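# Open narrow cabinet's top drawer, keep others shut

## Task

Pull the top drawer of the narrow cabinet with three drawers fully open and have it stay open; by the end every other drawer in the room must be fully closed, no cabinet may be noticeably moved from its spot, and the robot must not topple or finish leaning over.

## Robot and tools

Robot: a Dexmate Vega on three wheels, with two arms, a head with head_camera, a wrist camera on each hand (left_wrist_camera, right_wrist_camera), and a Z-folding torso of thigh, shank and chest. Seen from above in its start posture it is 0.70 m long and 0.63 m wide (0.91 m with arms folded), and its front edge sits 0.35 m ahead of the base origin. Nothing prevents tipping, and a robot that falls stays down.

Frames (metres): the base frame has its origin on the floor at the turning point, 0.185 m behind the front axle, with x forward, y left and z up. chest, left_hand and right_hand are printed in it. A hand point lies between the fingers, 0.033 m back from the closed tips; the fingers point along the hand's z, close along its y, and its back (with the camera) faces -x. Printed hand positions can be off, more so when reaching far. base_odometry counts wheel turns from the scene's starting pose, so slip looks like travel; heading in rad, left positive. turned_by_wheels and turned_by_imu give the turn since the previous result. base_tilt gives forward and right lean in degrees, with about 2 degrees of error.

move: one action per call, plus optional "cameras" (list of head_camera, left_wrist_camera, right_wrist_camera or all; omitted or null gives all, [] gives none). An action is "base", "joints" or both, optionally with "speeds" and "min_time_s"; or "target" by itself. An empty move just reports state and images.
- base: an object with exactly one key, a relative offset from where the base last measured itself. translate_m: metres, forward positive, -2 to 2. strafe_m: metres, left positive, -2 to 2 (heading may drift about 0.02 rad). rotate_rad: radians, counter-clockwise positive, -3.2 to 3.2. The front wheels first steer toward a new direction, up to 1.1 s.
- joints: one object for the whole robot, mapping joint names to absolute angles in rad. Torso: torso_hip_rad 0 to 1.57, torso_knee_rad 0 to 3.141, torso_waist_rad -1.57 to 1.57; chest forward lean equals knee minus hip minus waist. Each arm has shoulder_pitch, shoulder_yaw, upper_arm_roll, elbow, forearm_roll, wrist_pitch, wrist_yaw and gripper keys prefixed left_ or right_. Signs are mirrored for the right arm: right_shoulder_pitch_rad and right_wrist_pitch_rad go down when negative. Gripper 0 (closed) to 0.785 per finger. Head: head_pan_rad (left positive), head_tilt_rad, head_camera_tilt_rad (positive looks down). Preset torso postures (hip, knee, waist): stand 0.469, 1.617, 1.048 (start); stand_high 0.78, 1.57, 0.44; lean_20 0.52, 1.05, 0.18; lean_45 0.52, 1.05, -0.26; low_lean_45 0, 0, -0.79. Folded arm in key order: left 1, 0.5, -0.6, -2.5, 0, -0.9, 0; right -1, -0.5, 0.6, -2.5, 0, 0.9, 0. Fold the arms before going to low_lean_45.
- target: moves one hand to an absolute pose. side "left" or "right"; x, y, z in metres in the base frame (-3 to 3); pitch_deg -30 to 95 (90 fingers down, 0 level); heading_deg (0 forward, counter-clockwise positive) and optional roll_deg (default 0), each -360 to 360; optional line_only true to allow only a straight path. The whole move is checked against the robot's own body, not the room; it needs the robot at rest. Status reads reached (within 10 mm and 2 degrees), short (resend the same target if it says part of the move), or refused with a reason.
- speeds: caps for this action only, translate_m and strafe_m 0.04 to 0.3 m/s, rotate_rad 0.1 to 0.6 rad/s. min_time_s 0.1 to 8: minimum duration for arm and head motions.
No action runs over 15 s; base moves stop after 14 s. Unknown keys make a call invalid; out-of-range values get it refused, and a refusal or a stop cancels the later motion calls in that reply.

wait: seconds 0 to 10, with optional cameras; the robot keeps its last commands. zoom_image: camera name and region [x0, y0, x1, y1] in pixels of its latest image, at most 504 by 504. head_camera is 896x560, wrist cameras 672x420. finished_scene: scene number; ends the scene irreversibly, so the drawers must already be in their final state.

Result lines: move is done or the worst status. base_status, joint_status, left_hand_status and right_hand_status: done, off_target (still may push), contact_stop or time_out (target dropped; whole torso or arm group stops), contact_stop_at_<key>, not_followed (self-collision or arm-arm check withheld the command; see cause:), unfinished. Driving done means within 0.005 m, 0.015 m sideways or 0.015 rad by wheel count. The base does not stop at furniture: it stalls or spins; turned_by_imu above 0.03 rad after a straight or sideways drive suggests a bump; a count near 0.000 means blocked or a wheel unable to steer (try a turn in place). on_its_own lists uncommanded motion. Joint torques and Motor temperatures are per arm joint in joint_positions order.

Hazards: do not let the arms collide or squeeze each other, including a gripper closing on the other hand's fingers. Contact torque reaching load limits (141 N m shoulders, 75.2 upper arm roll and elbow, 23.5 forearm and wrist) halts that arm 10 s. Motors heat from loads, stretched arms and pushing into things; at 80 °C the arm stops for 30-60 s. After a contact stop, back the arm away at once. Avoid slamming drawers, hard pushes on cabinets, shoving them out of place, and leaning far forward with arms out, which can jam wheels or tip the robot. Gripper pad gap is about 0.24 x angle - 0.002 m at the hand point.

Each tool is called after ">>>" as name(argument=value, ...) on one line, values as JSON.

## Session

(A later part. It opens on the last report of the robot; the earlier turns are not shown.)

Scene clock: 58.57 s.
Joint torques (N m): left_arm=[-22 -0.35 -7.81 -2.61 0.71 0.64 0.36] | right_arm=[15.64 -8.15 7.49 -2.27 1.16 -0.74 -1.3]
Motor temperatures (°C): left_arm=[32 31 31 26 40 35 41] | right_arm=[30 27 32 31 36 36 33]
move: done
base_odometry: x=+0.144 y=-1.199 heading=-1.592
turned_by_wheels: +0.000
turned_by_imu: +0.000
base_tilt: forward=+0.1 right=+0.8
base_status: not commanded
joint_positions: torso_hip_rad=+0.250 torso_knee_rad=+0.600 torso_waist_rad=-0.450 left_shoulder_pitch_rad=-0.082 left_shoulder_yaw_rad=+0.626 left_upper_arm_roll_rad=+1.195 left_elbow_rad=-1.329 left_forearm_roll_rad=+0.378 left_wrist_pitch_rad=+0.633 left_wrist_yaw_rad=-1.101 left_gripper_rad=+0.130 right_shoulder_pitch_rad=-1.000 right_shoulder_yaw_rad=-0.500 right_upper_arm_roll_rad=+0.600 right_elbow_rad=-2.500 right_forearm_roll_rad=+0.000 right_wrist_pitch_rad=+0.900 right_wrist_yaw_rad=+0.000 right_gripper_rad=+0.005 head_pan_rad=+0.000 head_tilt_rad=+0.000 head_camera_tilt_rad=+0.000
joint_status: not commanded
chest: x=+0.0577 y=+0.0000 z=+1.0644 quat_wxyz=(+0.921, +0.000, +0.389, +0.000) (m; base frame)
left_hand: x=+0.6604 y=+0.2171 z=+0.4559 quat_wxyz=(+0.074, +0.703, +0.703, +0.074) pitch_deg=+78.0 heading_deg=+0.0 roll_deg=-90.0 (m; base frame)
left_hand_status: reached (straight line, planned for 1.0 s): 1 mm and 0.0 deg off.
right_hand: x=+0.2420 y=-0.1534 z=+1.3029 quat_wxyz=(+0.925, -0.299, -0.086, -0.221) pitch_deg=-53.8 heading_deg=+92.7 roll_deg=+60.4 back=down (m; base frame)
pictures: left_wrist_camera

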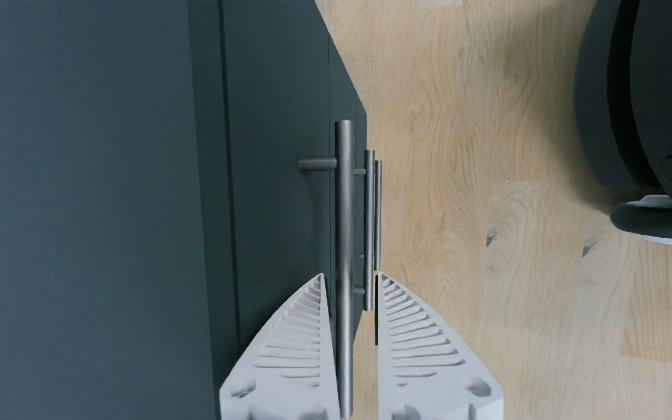

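>>> move(target={"side": "left", "x": 0.6725, "y": 0.219, "z": 0.415, "pitch_deg": 78, "heading_deg": 0, "roll_deg": 90, "line_only": true}, cameras=["left_wrist_camera"])

Scene clock: 61.23 s.
Joint torques (N m): left_arm=[-28.38 -3.03 -5.14 1.8 2.61 -1.5 5.72] | right_arm=[16.24 -6.73 7.61 -2.06 1.1 -1.1 -1.03]
Motor temperatures (°C): left_arm=[32 31 31 26 40 35 41] | right_arm=[30 27 32 31 36 36 33]
move: done
base_odometry: x=+0.144 y=-1.199 heading=-1.591
turned_by_wheels: +0.000
turned_by_imu: +0.001
base_tilt: forward=+0.0 right=+0.8
base_status: not commanded
joint_positions: torso_hip_rad=+0.250 torso_knee_rad=+0.600 torso_waist_rad=-0.450 left_shoulder_pitch_rad=-0.080 left_shoulder_yaw_rad=+0.513 left_upper_arm_roll_rad=+1.207 left_elbow_rad=-1.076 left_forearm_roll_rad=+0.361 left_wrist_pitch_rad=+0.505 left_wrist_yaw_rad=-1.009 left_gripper_rad=+0.130 right_shoulder_pitch_rad=-1.000 right_shoulder_yaw_rad=-0.500 right_upper_arm_roll_rad=+0.600 right_elbow_rad=-2.500 right_forearm_roll_rad=+0.000 right_wrist_pitch_rad=+0.900 right_wrist_yaw_rad=+0.000 right_gripper_rad=+0.005 head_pan_rad=+0.000 head_tilt_rad=+0.000 head_camera_tilt_rad=+0.000
joint_status: not commanded
chest: x=+0.0571 y=+0.0000 z=+1.0646 quat_wxyz=(+0.921, +0.000, +0.389, +0.000) (m; base frame)
left_hand: x=+0.6717 y=+0.2189 z=+0.4164 quat_wxyz=(+0.074, +0.703, +0.703, +0.073) pitch_deg=+78.1 heading_deg=-0.1 roll_deg=+89.9 (m; base frame)
left_hand_status: reached (straight line, planned for 1.1 s): 2 mm and 0.1 deg off.
right_hand: x=+0.2411 y=-0.1534 z=+1.3034 quat_wxyz=(+0.924, -0.298, -0.087, -0.221) pitch_deg=-53.8 heading_deg=+92.8 roll_deg=+60.3 back=down (m; base frame)
pictures: left_wrist_camera

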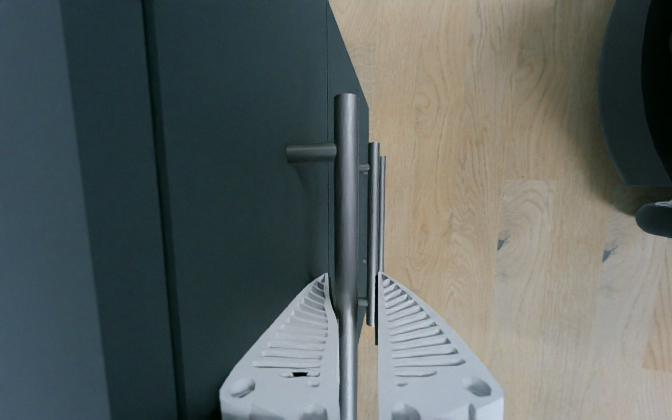

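>>> move(joints={"left_gripper_rad": 0.06}, cameras=["left_wrist_camera"])

>>> move(joints={"left_gripper_rad": 0.0}, cameras=["left_wrist_camera"])

>>> move(base={"translate_m": -0.10}, speeds={"translate_m": 0.05}, cameras=["left_wrist_camera", "head_camera"])

Scene clock: 62.07 s.
Joint torques (N m): left_arm=[-23.76 -4 -3.97 -0.61 0.35 0.05 0.92] | right_arm=[14.71 -7.34 7.81 -1.62 1.12 -1.05 -0.95]
Motor temperatures (°C): left_arm=[32 31 31 26 40 35 41] | right_arm=[30 27 32 31 36 36 33]
move: done
base_odometry: x=+0.144 y=-1.199 heading=-1.592
turned_by_wheels: +0.000
turned_by_imu: +0.000
base_tilt: forward=+0.1 right=+0.7
base_status: not commanded
joint_positions: torso_hip_rad=+0.250 torso_knee_rad=+0.600 torso_waist_rad=-0.450 left_shoulder_pitch_rad=-0.080 left_shoulder_yaw_rad=+0.512 left_upper_arm_roll_rad=+1.207 left_elbow_rad=-1.073 left_forearm_roll_rad=+0.362 left_wrist_pitch_rad=+0.503 left_wrist_yaw_rad=-1.006 left_gripper_rad=+0.060 right_shoulder_pitch_rad=-1.000 right_shoulder_yaw_rad=-0.500 right_upper_arm_roll_rad=+0.600 right_elbow_rad=-2.500 right_forearm_roll_rad=+0.000 right_wrist_pitch_rad=+0.900 right_wrist_yaw_rad=+0.000 right_gripper_rad=+0.005 head_pan_rad=+0.000 head_tilt_rad=+0.000 head_camera_tilt_rad=+0.000
joint_status: all done
chest: x=+0.0573 y=+0.0000 z=+1.0645 quat_wxyz=(+0.921, +0.000, +0.389, +0.000) (m; base frame)
left_hand: x=+0.6726 y=+0.2191 z=+0.4158 quat_wxyz=(+0.074, +0.703, +0.703, +0.074) pitch_deg=+78.0 heading_deg=+0.0 roll_deg=+90.0 (m; base frame)
right_hand: x=+0.2415 y=-0.1534 z=+1.3032 quat_wxyz=(+0.924, -0.298, -0.087, -0.221) pitch_deg=-53.8 heading_deg=+92.8 roll_deg=+60.4 back=down (m; base frame)
pictures: left_wrist_camera

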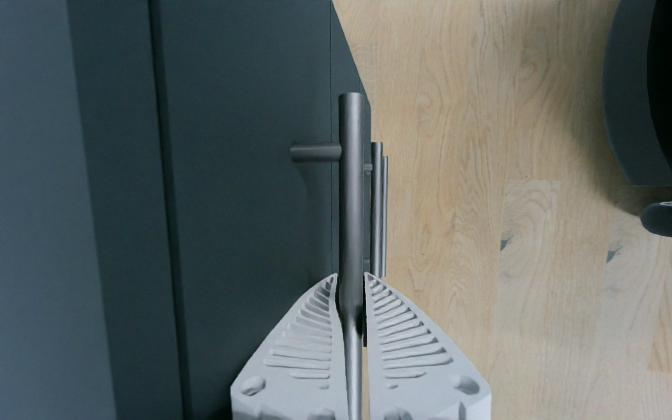

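Scene clock: 62.57 s.
Joint torques (N m): left_arm=[-23.04 -1.05 -5 -1.87 0.27 -0.95 -0.23] | right_arm=[16.3 -8.28 7.41 -2.57 1.08 -1.58 -1.34]
Motor temperatures (°C): left_arm=[32 31 31 26 40 35 41] | right_arm=[30 27 32 31 36 36 33]
move: done
base_odometry: x=+0.144 y=-1.199 heading=-1.592
turned_by_wheels: +0.000
turned_by_imu: +0.000
base_tilt: forward=+0.1 right=+0.7
base_status: not commanded
joint_positions: torso_hip_rad=+0.250 torso_knee_rad=+0.600 torso_waist_rad=-0.450 left_shoulder_pitch_rad=-0.080 left_shoulder_yaw_rad=+0.511 left_upper_arm_roll_rad=+1.207 left_elbow_rad=-1.072 left_forearm_roll_rad=+0.362 left_wrist_pitch_rad=+0.503 left_wrist_yaw_rad=-1.005 left_gripper_rad=+0.000 right_shoulder_pitch_rad=-1.000 right_shoulder_yaw_rad=-0.500 right_upper_arm_roll_rad=+0.600 right_elbow_rad=-2.500 right_forearm_roll_rad=+0.000 right_wrist_pitch_rad=+0.900 right_wrist_yaw_rad=+0.000 right_gripper_rad=+0.005 head_pan_rad=+0.000 head_tilt_rad=+0.000 head_camera_tilt_rad=+0.000
joint_status: all done
chest: x=+0.0576 y=+0.0000 z=+1.0644 quat_wxyz=(+0.921, +0.000, +0.389, +0.000) (m; base frame)
left_hand: x=+0.6726 y=+0.2191 z=+0.4153 quat_wxyz=(+0.074, +0.703, +0.703, +0.074) pitch_deg=+78.0 heading_deg=+0.0 roll_deg=+90.0 (m; base frame)
right_hand: x=+0.2419 y=-0.1534 z=+1.3030 quat_wxyz=(+0.925, -0.299, -0.087, -0.221) pitch_deg=-53.8 heading_deg=+92.7 roll_deg=+60.4 back=down (m; base frame)
pictures: left_wrist_camera

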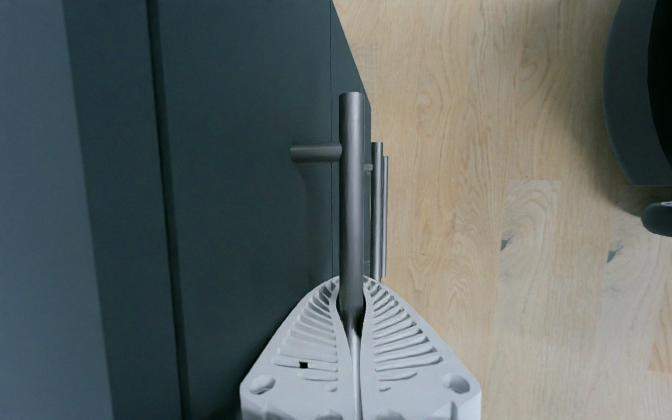

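Scene clock: 65.07 s.
Joint torques (N m): left_arm=[-23.61 -4.29 -5.99 -5.45 -2.27 -2.21 -0.02] | right_arm=[15.72 -7.17 7.78 -2.25 0.96 -2.03 -0.93]
Motor temperatures (°C): left_arm=[32 31 31 26 40 35 41] | right_arm=[30 27 32 31 36 36 33]
move: done
base_odometry: x=+0.146 y=-1.099 heading=-1.592
turned_by_wheels: +0.000
turned_by_imu: +0.001
base_tilt: forward=+0.0 right=+0.7
base_status: done
joint_positions: torso_hip_rad=+0.250 torso_knee_rad=+0.600 torso_waist_rad=-0.450 left_shoulder_pitch_rad=-0.080 left_shoulder_yaw_rad=+0.511 left_upper_arm_roll_rad=+1.207 left_elbow_rad=-1.072 left_forearm_roll_rad=+0.362 left_wrist_pitch_rad=+0.503 left_wrist_yaw_rad=-1.005 left_gripper_rad=+0.000 right_shoulder_pitch_rad=-1.000 right_shoulder_yaw_rad=-0.500 right_upper_arm_roll_rad=+0.600 right_elbow_rad=-2.500 right_forearm_roll_rad=+0.000 right_wrist_pitch_rad=+0.900 right_wrist_yaw_rad=+0.000 right_gripper_rad=+0.005 head_pan_rad=+0.000 head_tilt_rad=+0.000 head_camera_tilt_rad=+0.000
joint_status: not commanded
chest: x=+0.0576 y=+0.0000 z=+1.0644 quat_wxyz=(+0.921, +0.000, +0.389, +0.000) (m; base frame)
left_hand: x=+0.6727 y=+0.2196 z=+0.4153 quat_wxyz=(+0.074, +0.703, +0.703, +0.074) pitch_deg=+78.0 heading_deg=+0.2 roll_deg=-89.8 (m; base frame)
right_hand: x=+0.2419 y=-0.1534 z=+1.3030 quat_wxyz=(+0.925, -0.299, -0.087, -0.221) pitch_deg=-53.8 heading_deg=+92.7 roll_deg=+60.4 back=down (m; base frame)
pictures: head_camera, left_wrist_camera

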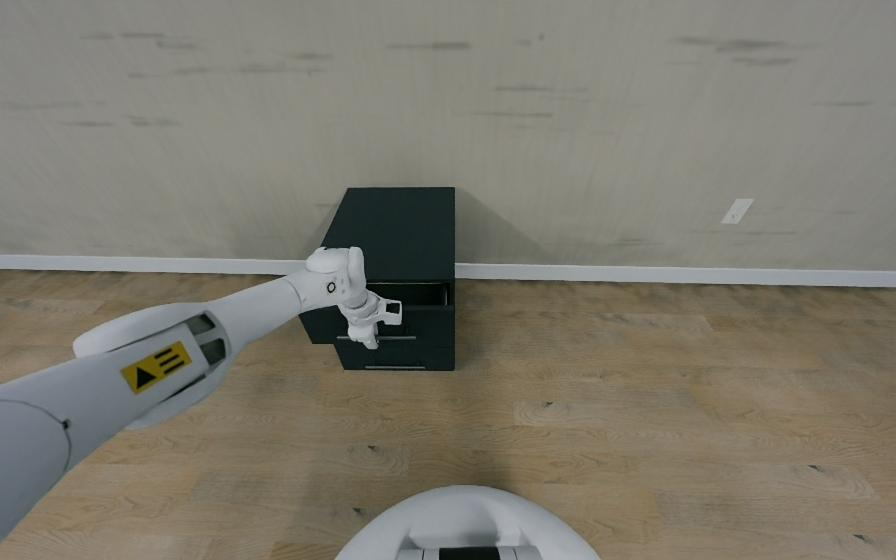

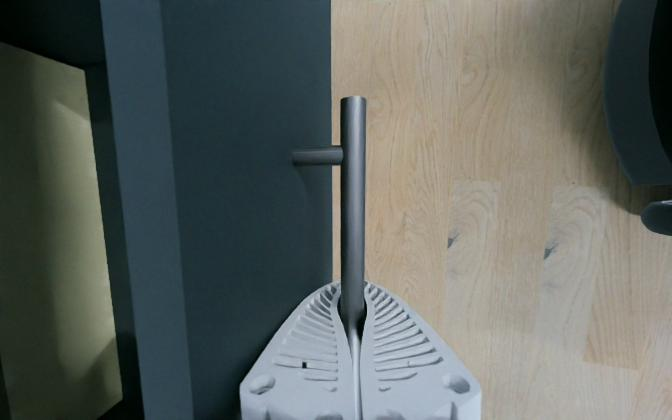

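>>> move(base={"translate_m": -0.15}, speeds={"translate_m": 0.05}, cameras=["left_wrist_camera", "head_camera"])

>>> move(base={"translate_m": -0.08}, speeds={"translate_m": 0.05}, cameras=["left_wrist_camera", "head_camera"])

>>> move(base={"translate_m": -0.02}, speeds={"translate_m": 0.04}, cameras=["left_wrist_camera", "head_camera"])

Scene clock: 69.27 s.
Joint torques (N m): left_arm=[-24.66 -10.32 -6.58 -8.5 -3.75 -3.44 -0.35] | right_arm=[16.55 -6.97 7.84 -1.71 0.93 -1.4 -1.07]
Motor temperatures (°C): left_arm=[32 31 31 26 40 35 41] | right_arm=[30 27 32 31 36 36 33]
move: done
base_odometry: x=+0.149 y=-0.949 heading=-1.591
turned_by_wheels: +0.000
turned_by_imu: +0.001
base_tilt: forward=+0.1 right=+0.7
base_status: done
joint_positions: torso_hip_rad=+0.250 torso_knee_rad=+0.600 torso_waist_rad=-0.450 left_shoulder_pitch_rad=-0.080 left_shoulder_yaw_rad=+0.512 left_upper_arm_roll_rad=+1.207 left_elbow_rad=-1.071 left_forearm_roll_rad=+0.363 left_wrist_pitch_rad=+0.504 left_wrist_yaw_rad=-1.005 left_gripper_rad=+0.000 right_shoulder_pitch_rad=-1.000 right_shoulder_yaw_rad=-0.500 right_upper_arm_roll_rad=+0.600 right_elbow_rad=-2.500 right_forearm_roll_rad=+0.000 right_wrist_pitch_rad=+0.900 right_wrist_yaw_rad=+0.000 right_gripper_rad=+0.005 head_pan_rad=+0.000 head_tilt_rad=+0.000 head_camera_tilt_rad=+0.000
joint_status: not commanded
chest: x=+0.0576 y=+0.0000 z=+1.0644 quat_wxyz=(+0.921, +0.000, +0.389, +0.000) (m; base frame)
left_hand: x=+0.6727 y=+0.2203 z=+0.4152 quat_wxyz=(+0.074, +0.703, +0.704, +0.075) pitch_deg=+78.0 heading_deg=+0.6 roll_deg=-89.5 (m; base frame)
right_hand: x=+0.2419 y=-0.1534 z=+1.3030 quat_wxyz=(+0.925, -0.299, -0.086, -0.221) pitch_deg=-53.8 heading_deg=+92.7 roll_deg=+60.4 back=down (m; base frame)
pictures: head_camera, left_wrist_camera

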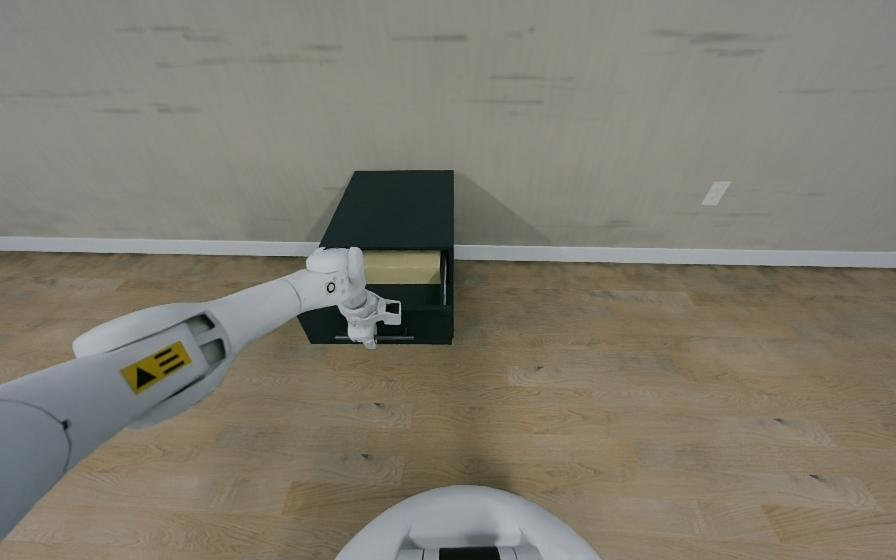

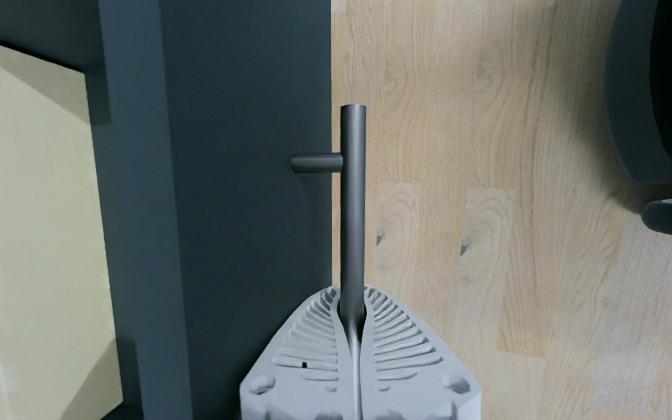

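Scene clock: 71.53 s.
Joint torques (N m): left_arm=[-23.68 -11.17 -7.53 -9.26 -3.46 -3.25 0.25] | right_arm=[15.87 -8.2 7.87 -1.36 1.02 -1.25 -1.08]
Motor temperatures (°C): left_arm=[32 31 31 26 40 35 41] | right_arm=[30 27 32 31 36 36 33]
move: done
base_odometry: x=+0.151 y=-0.869 heading=-1.592
turned_by_wheels: +0.000
turned_by_imu: -0.001
base_tilt: forward=+0.0 right=+0.7
base_status: done
joint_positions: torso_hip_rad=+0.250 torso_knee_rad=+0.600 torso_waist_rad=-0.450 left_shoulder_pitch_rad=-0.080 left_shoulder_yaw_rad=+0.512 left_upper_arm_roll_rad=+1.207 left_elbow_rad=-1.072 left_forearm_roll_rad=+0.362 left_wrist_pitch_rad=+0.504 left_wrist_yaw_rad=-1.006 left_gripper_rad=+0.000 right_shoulder_pitch_rad=-1.000 right_shoulder_yaw_rad=-0.500 right_upper_arm_roll_rad=+0.600 right_elbow_rad=-2.500 right_forearm_roll_rad=+0.000 right_wrist_pitch_rad=+0.900 right_wrist_yaw_rad=+0.000 right_gripper_rad=+0.005 head_pan_rad=+0.000 head_tilt_rad=+0.000 head_camera_tilt_rad=+0.000
joint_status: not commanded
chest: x=+0.0576 y=+0.0000 z=+1.0644 quat_wxyz=(+0.921, +0.000, +0.389, +0.000) (m; base frame)
left_hand: x=+0.6727 y=+0.2202 z=+0.4152 quat_wxyz=(+0.073, +0.703, +0.704, +0.075) pitch_deg=+78.0 heading_deg=+0.5 roll_deg=-89.6 (m; base frame)
right_hand: x=+0.2419 y=-0.1534 z=+1.3030 quat_wxyz=(+0.925, -0.299, -0.086, -0.221) pitch_deg=-53.8 heading_deg=+92.7 roll_deg=+60.4 back=down (m; base frame)
pictures: head_camera, left_wrist_camera

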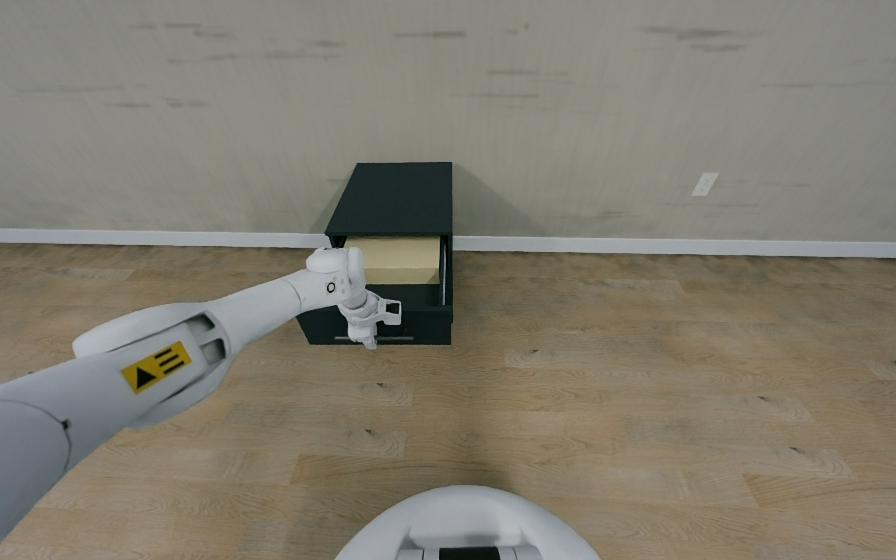

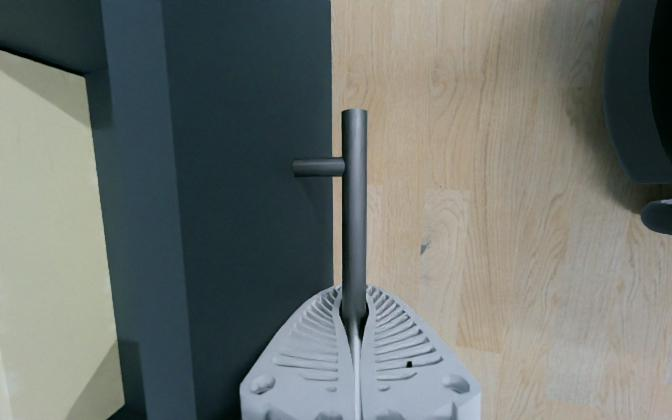

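Scene clock: 72.80 s.
Joint torques (N m): left_arm=[-24.92 -10.68 -7.87 -7.11 -3.27 -2.38 0.12] | right_arm=[15.9 -6.75 7.28 -2.16 1.08 -2.36 -1.05]
Motor temperatures (°C): left_arm=[32 31 31 26 40 35 41] | right_arm=[30 27 32 31 36 36 33]
move: done
base_odometry: x=+0.151 y=-0.849 heading=-1.592
turned_by_wheels: -0.001
turned_by_imu: -0.001
base_tilt: forward=+0.0 right=+0.8
base_status: done
joint_positions: torso_hip_rad=+0.250 torso_knee_rad=+0.600 torso_waist_rad=-0.450 left_shoulder_pitch_rad=-0.080 left_shoulder_yaw_rad=+0.512 left_upper_arm_roll_rad=+1.207 left_elbow_rad=-1.072 left_forearm_roll_rad=+0.362 left_wrist_pitch_rad=+0.504 left_wrist_yaw_rad=-1.005 left_gripper_rad=+0.000 right_shoulder_pitch_rad=-1.000 right_shoulder_yaw_rad=-0.500 right_upper_arm_roll_rad=+0.600 right_elbow_rad=-2.500 right_forearm_roll_rad=+0.000 right_wrist_pitch_rad=+0.900 right_wrist_yaw_rad=+0.000 right_gripper_rad=+0.005 head_pan_rad=+0.000 head_tilt_rad=+0.000 head_camera_tilt_rad=+0.000
joint_status: not commanded
chest: x=+0.0576 y=+0.0000 z=+1.0644 quat_wxyz=(+0.921, +0.000, +0.389, +0.000) (m; base frame)
left_hand: x=+0.6727 y=+0.2201 z=+0.4152 quat_wxyz=(+0.074, +0.703, +0.704, +0.075) pitch_deg=+78.0 heading_deg=+0.5 roll_deg=-89.6 (m; base frame)
right_hand: x=+0.2419 y=-0.1534 z=+1.3030 quat_wxyz=(+0.925, -0.299, -0.086, -0.221) pitch_deg=-53.8 heading_deg=+92.7 roll_deg=+60.4 back=down (m; base frame)
pictures: head_camera, left_wrist_camera

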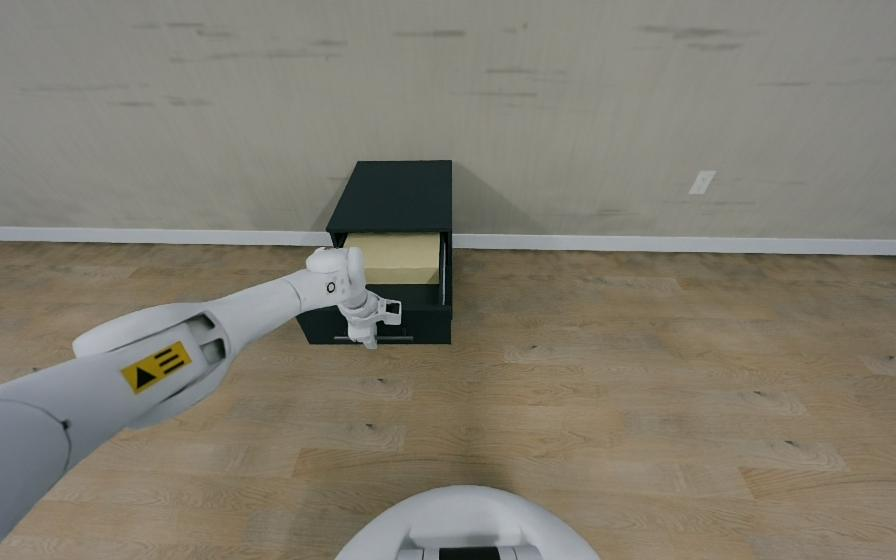

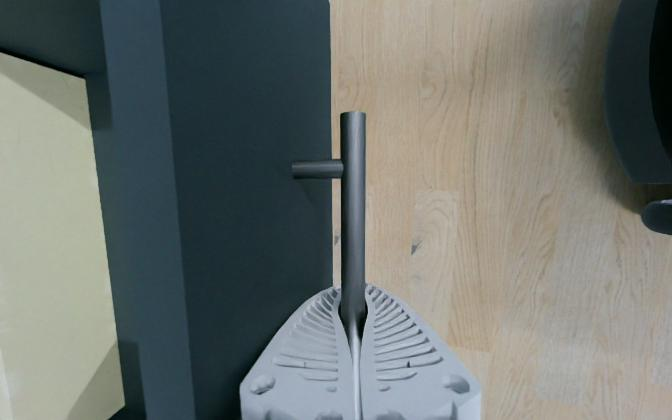

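>>> move(base={"translate_m": -0.012}, speeds={"translate_m": 0.04}, cameras=["left_wrist_camera"])

>>> move(base={"translate_m": -0.008}, speeds={"translate_m": 0.04}, cameras=["left_wrist_camera", "head_camera"])

Scene clock: 74.23 s.
Joint torques (N m): left_arm=[-22.07 -9.73 -7.75 -6.95 -3.81 -3.18 -0.93] | right_arm=[16.18 -7.65 7.79 -2.5 1.01 -0.96 -1.13]
Motor temperatures (°C): left_arm=[32 31 31 26 40 35 41] | right_arm=[30 27 32 31 36 36 33]
move: done
base_odometry: x=+0.151 y=-0.837 heading=-1.593
turned_by_wheels: -0.001
turned_by_imu: -0.001
base_tilt: forward=+0.1 right=+0.7
base_status: done
joint_positions: torso_hip_rad=+0.250 torso_knee_rad=+0.600 torso_waist_rad=-0.450 left_shoulder_pitch_rad=-0.080 left_shoulder_yaw_rad=+0.512 left_upper_arm_roll_rad=+1.207 left_elbow_rad=-1.072 left_forearm_roll_rad=+0.362 left_wrist_pitch_rad=+0.504 left_wrist_yaw_rad=-1.005 left_gripper_rad=+0.000 right_shoulder_pitch_rad=-1.000 right_shoulder_yaw_rad=-0.500 right_upper_arm_roll_rad=+0.600 right_elbow_rad=-2.500 right_forearm_roll_rad=+0.000 right_wrist_pitch_rad=+0.900 right_wrist_yaw_rad=+0.000 right_gripper_rad=+0.005 head_pan_rad=+0.000 head_tilt_rad=+0.000 head_camera_tilt_rad=+0.000
joint_status: not commanded
chest: x=+0.0576 y=+0.0000 z=+1.0644 quat_wxyz=(+0.921, +0.000, +0.389, +0.000) (m; base frame)
left_hand: x=+0.6728 y=+0.2201 z=+0.4153 quat_wxyz=(+0.074, +0.703, +0.704, +0.075) pitch_deg=+77.9 heading_deg=+0.5 roll_deg=-89.6 (m; base frame)
right_hand: x=+0.2419 y=-0.1534 z=+1.3030 quat_wxyz=(+0.925, -0.299, -0.086, -0.221) pitch_deg=-53.8 heading_deg=+92.7 roll_deg=+60.4 back=down (m; base frame)
pictures: left_wrist_camera

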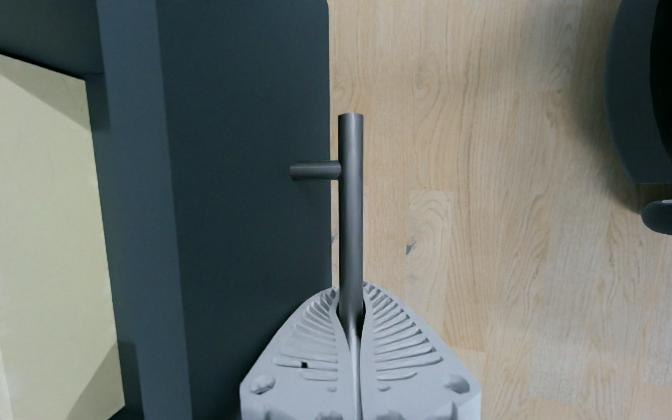

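Scene clock: 75.20 s.
Joint torques (N m): left_arm=[-21.34 -11.68 -7.71 -7.29 -2.8 -2.59 -0.46] | right_arm=[16.72 -6.95 7.47 -2.89 1.18 -0.84 -1.1]
Motor temperatures (°C): left_arm=[32 31 31 26 40 35 41] | right_arm=[30 27 32 31 36 36 33]
move: done
base_odometry: x=+0.152 y=-0.829 heading=-1.593
turned_by_wheels: -0.001
turned_by_imu: -0.001
base_tilt: forward=+0.0 right=+0.8
base_status: done
joint_positions: torso_hip_rad=+0.250 torso_knee_rad=+0.600 torso_waist_rad=-0.450 left_shoulder_pitch_rad=-0.080 left_shoulder_yaw_rad=+0.512 left_upper_arm_roll_rad=+1.207 left_elbow_rad=-1.072 left_forearm_roll_rad=+0.362 left_wrist_pitch_rad=+0.504 left_wrist_yaw_rad=-1.005 left_gripper_rad=+0.000 right_shoulder_pitch_rad=-1.000 right_shoulder_yaw_rad=-0.500 right_upper_arm_roll_rad=+0.600 right_elbow_rad=-2.500 right_forearm_roll_rad=+0.000 right_wrist_pitch_rad=+0.900 right_wrist_yaw_rad=+0.000 right_gripper_rad=+0.005 head_pan_rad=+0.000 head_tilt_rad=+0.000 head_camera_tilt_rad=+0.000
joint_status: not commanded
chest: x=+0.0576 y=+0.0000 z=+1.0644 quat_wxyz=(+0.921, +0.000, +0.389, +0.000) (m; base frame)
left_hand: x=+0.6728 y=+0.2200 z=+0.4154 quat_wxyz=(+0.074, +0.703, +0.704, +0.075) pitch_deg=+77.9 heading_deg=+0.4 roll_deg=-89.6 (m; base frame)
right_hand: x=+0.2418 y=-0.1534 z=+1.3031 quat_wxyz=(+0.925, -0.299, -0.087, -0.221) pitch_deg=-53.8 heading_deg=+92.7 roll_deg=+60.4 back=down (m; base frame)
pictures: head_camera, left_wrist_camera

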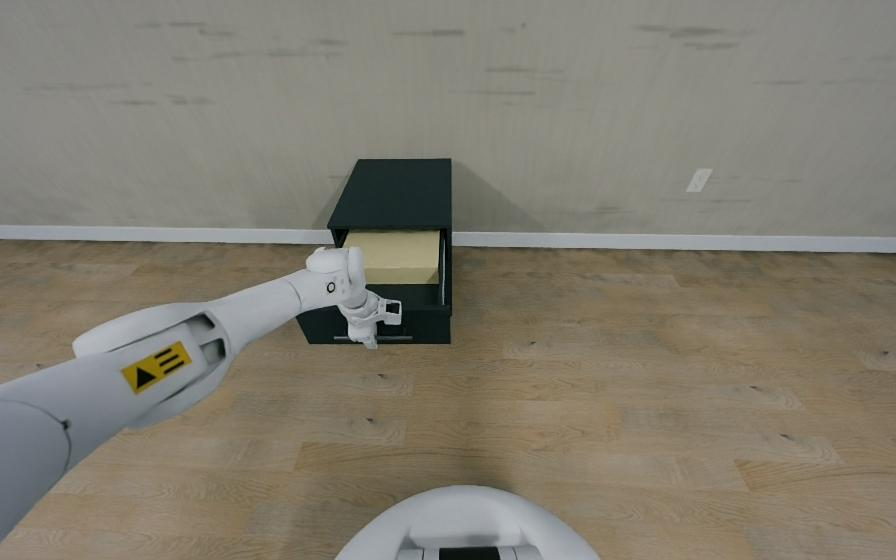

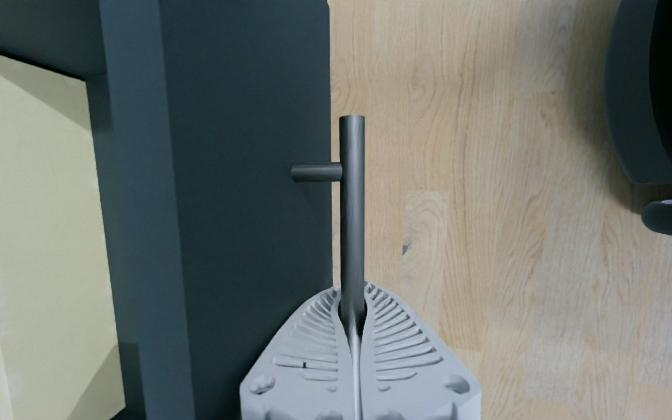

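>>> move(base={"translate_m": -0.008}, speeds={"translate_m": 0.04}, cameras=["left_wrist_camera"])

>>> move(base={"translate_m": -0.007}, speeds={"translate_m": 0.04}, cameras=["left_wrist_camera"])

Scene clock: 76.37 s.
Joint torques (N m): left_arm=[-21.81 -9.91 -7.25 -7 -3.74 -3.16 -1.42] | right_arm=[15.82 -8.26 7.42 -2.45 1.04 -1.19 -1.16]
Motor temperatures (°C): left_arm=[32 31 31 26 40 35 41] | right_arm=[30 27 32 31 36 36 33]
move: done
base_odometry: x=+0.152 y=-0.821 heading=-1.594
turned_by_wheels: -0.001
turned_by_imu: -0.001
base_tilt: forward=+0.0 right=+0.7
base_status: done
joint_positions: torso_hip_rad=+0.250 torso_knee_rad=+0.600 torso_waist_rad=-0.450 left_shoulder_pitch_rad=-0.080 left_shoulder_yaw_rad=+0.512 left_upper_arm_roll_rad=+1.207 left_elbow_rad=-1.072 left_forearm_roll_rad=+0.362 left_wrist_pitch_rad=+0.504 left_wrist_yaw_rad=-1.005 left_gripper_rad=+0.000 right_shoulder_pitch_rad=-1.000 right_shoulder_yaw_rad=-0.500 right_upper_arm_roll_rad=+0.600 right_elbow_rad=-2.500 right_forearm_roll_rad=+0.000 right_wrist_pitch_rad=+0.900 right_wrist_yaw_rad=+0.000 right_gripper_rad=+0.005 head_pan_rad=+0.000 head_tilt_rad=+0.000 head_camera_tilt_rad=+0.000
joint_status: not commanded
chest: x=+0.0576 y=+0.0000 z=+1.0644 quat_wxyz=(+0.921, +0.000, +0.389, +0.000) (m; base frame)
left_hand: x=+0.6729 y=+0.2201 z=+0.4153 quat_wxyz=(+0.074, +0.703, +0.704, +0.075) pitch_deg=+77.9 heading_deg=+0.5 roll_deg=-89.6 (m; base frame)
right_hand: x=+0.2419 y=-0.1534 z=+1.3030 quat_wxyz=(+0.925, -0.299, -0.086, -0.221) pitch_deg=-53.8 heading_deg=+92.7 roll_deg=+60.4 back=down (m; base frame)
pictures: left_wrist_camera

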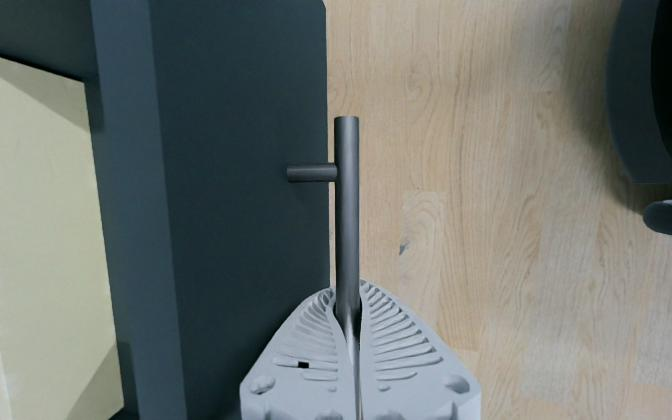

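Scene clock: 77.30 s.
Joint torques (N m): left_arm=[-15.73 -7.79 -6.5 -6.83 -5.02 -1.78 -4.07] | right_arm=[16.67 -7.39 7.22 -1.65 1.14 -1.29 -1.08]
Motor temperatures (°C): left_arm=[32 31 31 26 40 35 41] | right_arm=[30 27 32 31 36 36 33]
move: done
base_odometry: x=+0.152 y=-0.814 heading=-1.595
turned_by_wheels: -0.001
turned_by_imu: -0.001
base_tilt: forward=+0.1 right=+0.7
base_status: done
joint_positions: torso_hip_rad=+0.250 torso_knee_rad=+0.600 torso_waist_rad=-0.450 left_shoulder_pitch_rad=-0.080 left_shoulder_yaw_rad=+0.512 left_upper_arm_roll_rad=+1.207 left_elbow_rad=-1.072 left_forearm_roll_rad=+0.363 left_wrist_pitch_rad=+0.503 left_wrist_yaw_rad=-1.004 left_gripper_rad=+0.000 right_shoulder_pitch_rad=-1.000 right_shoulder_yaw_rad=-0.500 right_upper_arm_roll_rad=+0.600 right_elbow_rad=-2.500 right_forearm_roll_rad=+0.000 right_wrist_pitch_rad=+0.900 right_wrist_yaw_rad=+0.000 right_gripper_rad=+0.005 head_pan_rad=+0.000 head_tilt_rad=+0.000 head_camera_tilt_rad=+0.000
joint_status: not commanded
chest: x=+0.0577 y=+0.0000 z=+1.0644 quat_wxyz=(+0.921, +0.000, +0.389, +0.000) (m; base frame)
left_hand: x=+0.6735 y=+0.2200 z=+0.4155 quat_wxyz=(+0.074, +0.703, +0.703, +0.075) pitch_deg=+77.8 heading_deg=+0.5 roll_deg=-89.6 (m; base frame)
right_hand: x=+0.2420 y=-0.1534 z=+1.3030 quat_wxyz=(+0.925, -0.299, -0.086, -0.221) pitch_deg=-53.8 heading_deg=+92.7 roll_deg=+60.4 back=down (m; base frame)
pictures: left_wrist_camera

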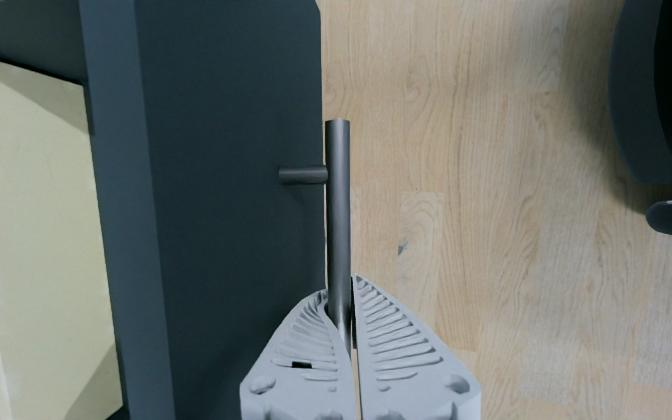

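>>> move(base={"translate_m": 0.006}, speeds={"translate_m": 0.04}, cameras=["left_wrist_camera"])

>>> move(joints={"left_gripper_rad": 0.09}, cameras=["left_wrist_camera"])

>>> move(base={"translate_m": -0.006}, speeds={"translate_m": 0.04}, cameras=["left_wrist_camera"])

Scene clock: 78.57 s.
Joint torques (N m): left_arm=[-15.77 -6.89 -7.41 -4.99 -2.94 -1.63 -1.93] | right_arm=[14.84 -7.51 7.61 -2.11 1.05 -1.35 -1.05]
Motor temperatures (°C): left_arm=[32 31 31 26 40 35 41] | right_arm=[30 27 32 31 36 36 33]
move: done
base_odometry: x=+0.152 y=-0.820 heading=-1.595
turned_by_wheels: +0.000
turned_by_imu: +0.000
base_tilt: forward=+0.0 right=+0.8
base_status: done
joint_positions: torso_hip_rad=+0.250 torso_knee_rad=+0.600 torso_waist_rad=-0.450 left_shoulder_pitch_rad=-0.080 left_shoulder_yaw_rad=+0.512 left_upper_arm_roll_rad=+1.207 left_elbow_rad=-1.072 left_forearm_roll_rad=+0.362 left_wrist_pitch_rad=+0.503 left_wrist_yaw_rad=-1.005 left_gripper_rad=+0.000 right_shoulder_pitch_rad=-1.000 right_shoulder_yaw_rad=-0.500 right_upper_arm_roll_rad=+0.600 right_elbow_rad=-2.500 right_forearm_roll_rad=+0.000 right_wrist_pitch_rad=+0.900 right_wrist_yaw_rad=+0.000 right_gripper_rad=+0.005 head_pan_rad=+0.000 head_tilt_rad=+0.000 head_camera_tilt_rad=+0.000
joint_status: not commanded
chest: x=+0.0576 y=+0.0000 z=+1.0644 quat_wxyz=(+0.921, +0.000, +0.389, +0.000) (m; base frame)
left_hand: x=+0.6731 y=+0.2198 z=+0.4155 quat_wxyz=(+0.074, +0.703, +0.703, +0.075) pitch_deg=+77.9 heading_deg=+0.3 roll_deg=-89.7 (m; base frame)
right_hand: x=+0.2419 y=-0.1534 z=+1.3030 quat_wxyz=(+0.925, -0.299, -0.086, -0.221) pitch_deg=-53.8 heading_deg=+92.7 roll_deg=+60.4 back=down (m; base frame)
pictures: left_wrist_camera

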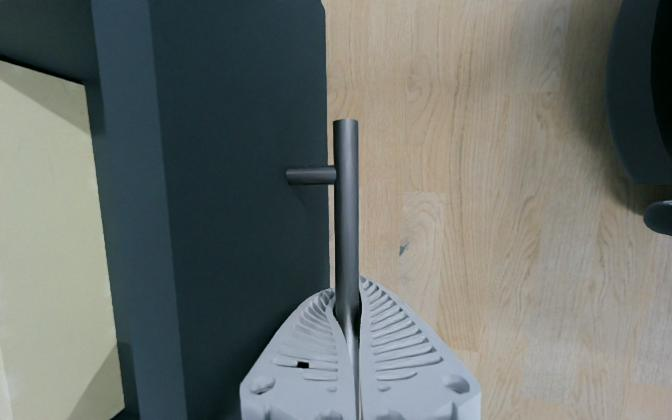

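Scene clock: 79.13 s.
Joint torques (N m): left_arm=[-17.98 -5.59 -6.44 -3.14 -1 -0.71 0.15] | right_arm=[16.91 -7.31 7.53 -1.83 1.1 -1.51 -1.22]
Motor temperatures (°C): left_arm=[32 31 31 26 40 35 41] | right_arm=[30 27 32 31 36 36 33]
move: done
base_odometry: x=+0.152 y=-0.820 heading=-1.595
turned_by_wheels: +0.000
turned_by_imu: +0.000
base_tilt: forward=+0.0 right=+0.8
base_status: not commanded
joint_positions: torso_hip_rad=+0.250 torso_knee_rad=+0.600 torso_waist_rad=-0.450 left_shoulder_pitch_rad=-0.080 left_shoulder_yaw_rad=+0.512 left_upper_arm_roll_rad=+1.207 left_elbow_rad=-1.072 left_forearm_roll_rad=+0.362 left_wrist_pitch_rad=+0.503 left_wrist_yaw_rad=-1.005 left_gripper_rad=+0.090 right_shoulder_pitch_rad=-1.000 right_shoulder_yaw_rad=-0.500 right_upper_arm_roll_rad=+0.600 right_elbow_rad=-2.500 right_forearm_roll_rad=+0.000 right_wrist_pitch_rad=+0.900 right_wrist_yaw_rad=+0.000 right_gripper_rad=+0.005 head_pan_rad=+0.000 head_tilt_rad=+0.000 head_camera_tilt_rad=+0.000
joint_status: all done
chest: x=+0.0576 y=+0.0000 z=+1.0644 quat_wxyz=(+0.921, +0.000, +0.389, +0.000) (m; base frame)
left_hand: x=+0.6728 y=+0.2195 z=+0.4154 quat_wxyz=(+0.074, +0.703, +0.703, +0.074) pitch_deg=+78.0 heading_deg=+0.2 roll_deg=-89.8 (m; base frame)
right_hand: x=+0.2419 y=-0.1534 z=+1.3030 quat_wxyz=(+0.925, -0.299, -0.086, -0.221) pitch_deg=-53.8 heading_deg=+92.7 roll_deg=+60.4 back=down (m; base frame)
pictures: left_wrist_camera

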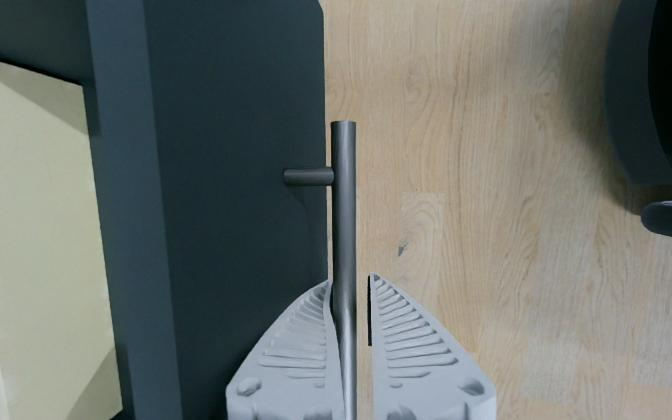

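Scene clock: 80.13 s.
Joint torques (N m): left_arm=[-18.62 -3.57 -7.67 -4.27 -2.11 -0.72 -1.62] | right_arm=[16.14 -7.54 7.63 -2.11 1.08 -0.95 -1.34]
Motor temperatures (°C): left_arm=[32 31 31 26 40 35 41] | right_arm=[30 27 32 31 36 36 33]
move: done
base_odometry: x=+0.153 y=-0.814 heading=-1.596
turned_by_wheels: -0.001
turned_by_imu: -0.001
base_tilt: forward=+0.1 right=+0.7
base_status: done
joint_positions: torso_hip_rad=+0.250 torso_knee_rad=+0.600 torso_waist_rad=-0.450 left_shoulder_pitch_rad=-0.080 left_shoulder_yaw_rad=+0.512 left_upper_arm_roll_rad=+1.207 left_elbow_rad=-1.072 left_forearm_roll_rad=+0.362 left_wrist_pitch_rad=+0.503 left_wrist_yaw_rad=-1.005 left_gripper_rad=+0.090 right_shoulder_pitch_rad=-1.000 right_shoulder_yaw_rad=-0.500 right_upper_arm_roll_rad=+0.600 right_elbow_rad=-2.500 right_forearm_roll_rad=+0.000 right_wrist_pitch_rad=+0.900 right_wrist_yaw_rad=+0.000 right_gripper_rad=+0.005 head_pan_rad=+0.000 head_tilt_rad=+0.000 head_camera_tilt_rad=+0.000
joint_status: not commanded
chest: x=+0.0576 y=+0.0000 z=+1.0644 quat_wxyz=(+0.921, +0.000, +0.389, +0.000) (m; base frame)
left_hand: x=+0.6730 y=+0.2195 z=+0.4154 quat_wxyz=(+0.074, +0.703, +0.703, +0.075) pitch_deg=+77.9 heading_deg=+0.2 roll_deg=-89.8 (m; base frame)
right_hand: x=+0.2419 y=-0.1534 z=+1.3030 quat_wxyz=(+0.925, -0.299, -0.086, -0.221) pitch_deg=-53.8 heading_deg=+92.7 roll_deg=+60.4 back=down (m; base frame)
pictures: left_wrist_camera

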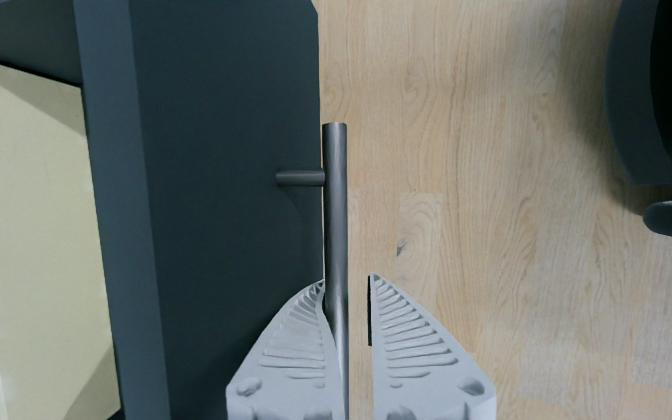

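>>> move(base={"translate_m": 0.005}, speeds={"translate_m": 0.04}, cameras=["left_wrist_camera"])

>>> move(target={"side": "left", "x": 0.655, "y": 0.2195, "z": 0.50, "pitch_deg": 78, "heading_deg": 0, "roll_deg": 90, "line_only": true}, cameras=["left_wrist_camera", "head_camera"])

Scene clock: 81.37 s.
Joint torques (N m): left_arm=[-18.43 -5.34 -7.01 -3.5 -1.08 -0.75 -0.51] | right_arm=[15.5 -7.46 7.83 -2.35 1.07 -1.51 -1.2]
Motor temperatures (°C): left_arm=[32 31 31 26 40 35 41] | right_arm=[30 27 32 31 36 36 33]
move: done
base_odometry: x=+0.153 y=-0.819 heading=-1.596
turned_by_wheels: +0.000
turned_by_imu: +0.000
base_tilt: forward=+0.1 right=+0.8
base_status: done
joint_positions: torso_hip_rad=+0.250 torso_knee_rad=+0.600 torso_waist_rad=-0.450 left_shoulder_pitch_rad=-0.080 left_shoulder_yaw_rad=+0.512 left_upper_arm_roll_rad=+1.207 left_elbow_rad=-1.072 left_forearm_roll_rad=+0.362 left_wrist_pitch_rad=+0.503 left_wrist_yaw_rad=-1.005 left_gripper_rad=+0.090 right_shoulder_pitch_rad=-1.000 right_shoulder_yaw_rad=-0.500 right_upper_arm_roll_rad=+0.600 right_elbow_rad=-2.500 right_forearm_roll_rad=+0.000 right_wrist_pitch_rad=+0.900 right_wrist_yaw_rad=+0.000 right_gripper_rad=+0.005 head_pan_rad=+0.000 head_tilt_rad=+0.000 head_camera_tilt_rad=+0.000
joint_status: not commanded
chest: x=+0.0576 y=+0.0000 z=+1.0644 quat_wxyz=(+0.921, +0.000, +0.389, +0.000) (m; base frame)
left_hand: x=+0.6728 y=+0.2194 z=+0.4154 quat_wxyz=(+0.074, +0.703, +0.703, +0.074) pitch_deg=+77.9 heading_deg=+0.2 roll_deg=-89.9 (m; base frame)
right_hand: x=+0.2419 y=-0.1534 z=+1.3030 quat_wxyz=(+0.925, -0.299, -0.086, -0.221) pitch_deg=-53.8 heading_deg=+92.7 roll_deg=+60.4 back=down (m; base frame)
pictures: left_wrist_camera

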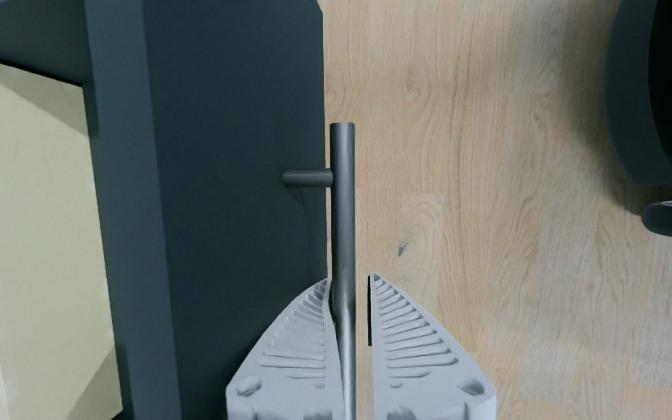

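Scene clock: 84.30 s.
Joint torques (N m): left_arm=[-32.01 5.27 -15.93 -2.88 1.09 -0.18 0.08] | right_arm=[15.58 -7.41 7.86 -1.95 1.06 -0.83 -1.03]
Motor temperatures (°C): left_arm=[32 31 31 26 40 35 41] | right_arm=[30 27 32 31 36 36 33]
move: done
base_odometry: x=+0.153 y=-0.819 heading=-1.596
turned_by_wheels: +0.000
turned_by_imu: +0.000
base_tilt: forward=+0.0 right=+0.7
base_status: not commanded
joint_positions: torso_hip_rad=+0.250 torso_knee_rad=+0.600 torso_waist_rad=-0.450 left_shoulder_pitch_rad=-0.114 left_shoulder_yaw_rad=+0.705 left_upper_arm_roll_rad=+1.185 left_elbow_rad=-1.489 left_forearm_roll_rad=+0.388 left_wrist_pitch_rad=+0.708 left_wrist_yaw_rad=-1.193 left_gripper_rad=+0.090 right_shoulder_pitch_rad=-1.000 right_shoulder_yaw_rad=-0.500 right_upper_arm_roll_rad=+0.600 right_elbow_rad=-2.500 right_forearm_roll_rad=+0.000 right_wrist_pitch_rad=+0.900 right_wrist_yaw_rad=+0.000 right_gripper_rad=+0.005 head_pan_rad=+0.000 head_tilt_rad=+0.000 head_camera_tilt_rad=+0.000
joint_status: not commanded
chest: x=+0.0577 y=+0.0000 z=+1.0644 quat_wxyz=(+0.921, +0.000, +0.389, +0.000) (m; base frame)
left_hand: x=+0.6550 y=+0.2194 z=+0.4988 quat_wxyz=(+0.074, +0.703, +0.703, +0.074) pitch_deg=+78.0 heading_deg=+0.0 roll_deg=-90.0 (m; base frame)
left_hand_status: reached (straight line, planned for 1.7 s): 1 mm and 0.0 deg off.
right_hand: x=+0.2420 y=-0.1534 z=+1.3030 quat_wxyz=(+0.925, -0.299, -0.086, -0.221) pitch_deg=-53.8 heading_deg=+92.7 roll_deg=+60.4 back=down (m; base frame)
pictures: head_camera, left_wrist_camera

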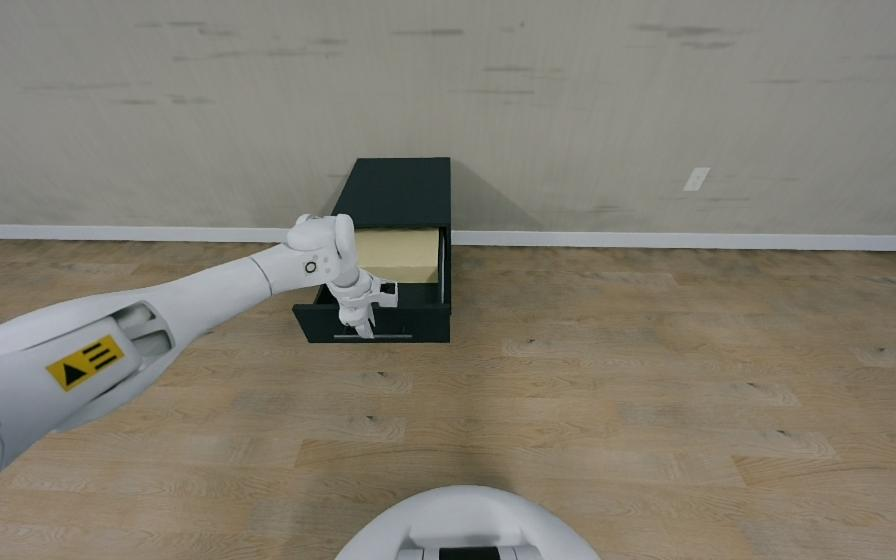

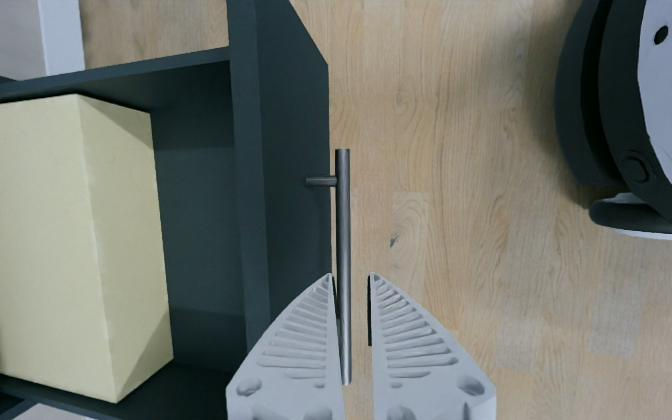

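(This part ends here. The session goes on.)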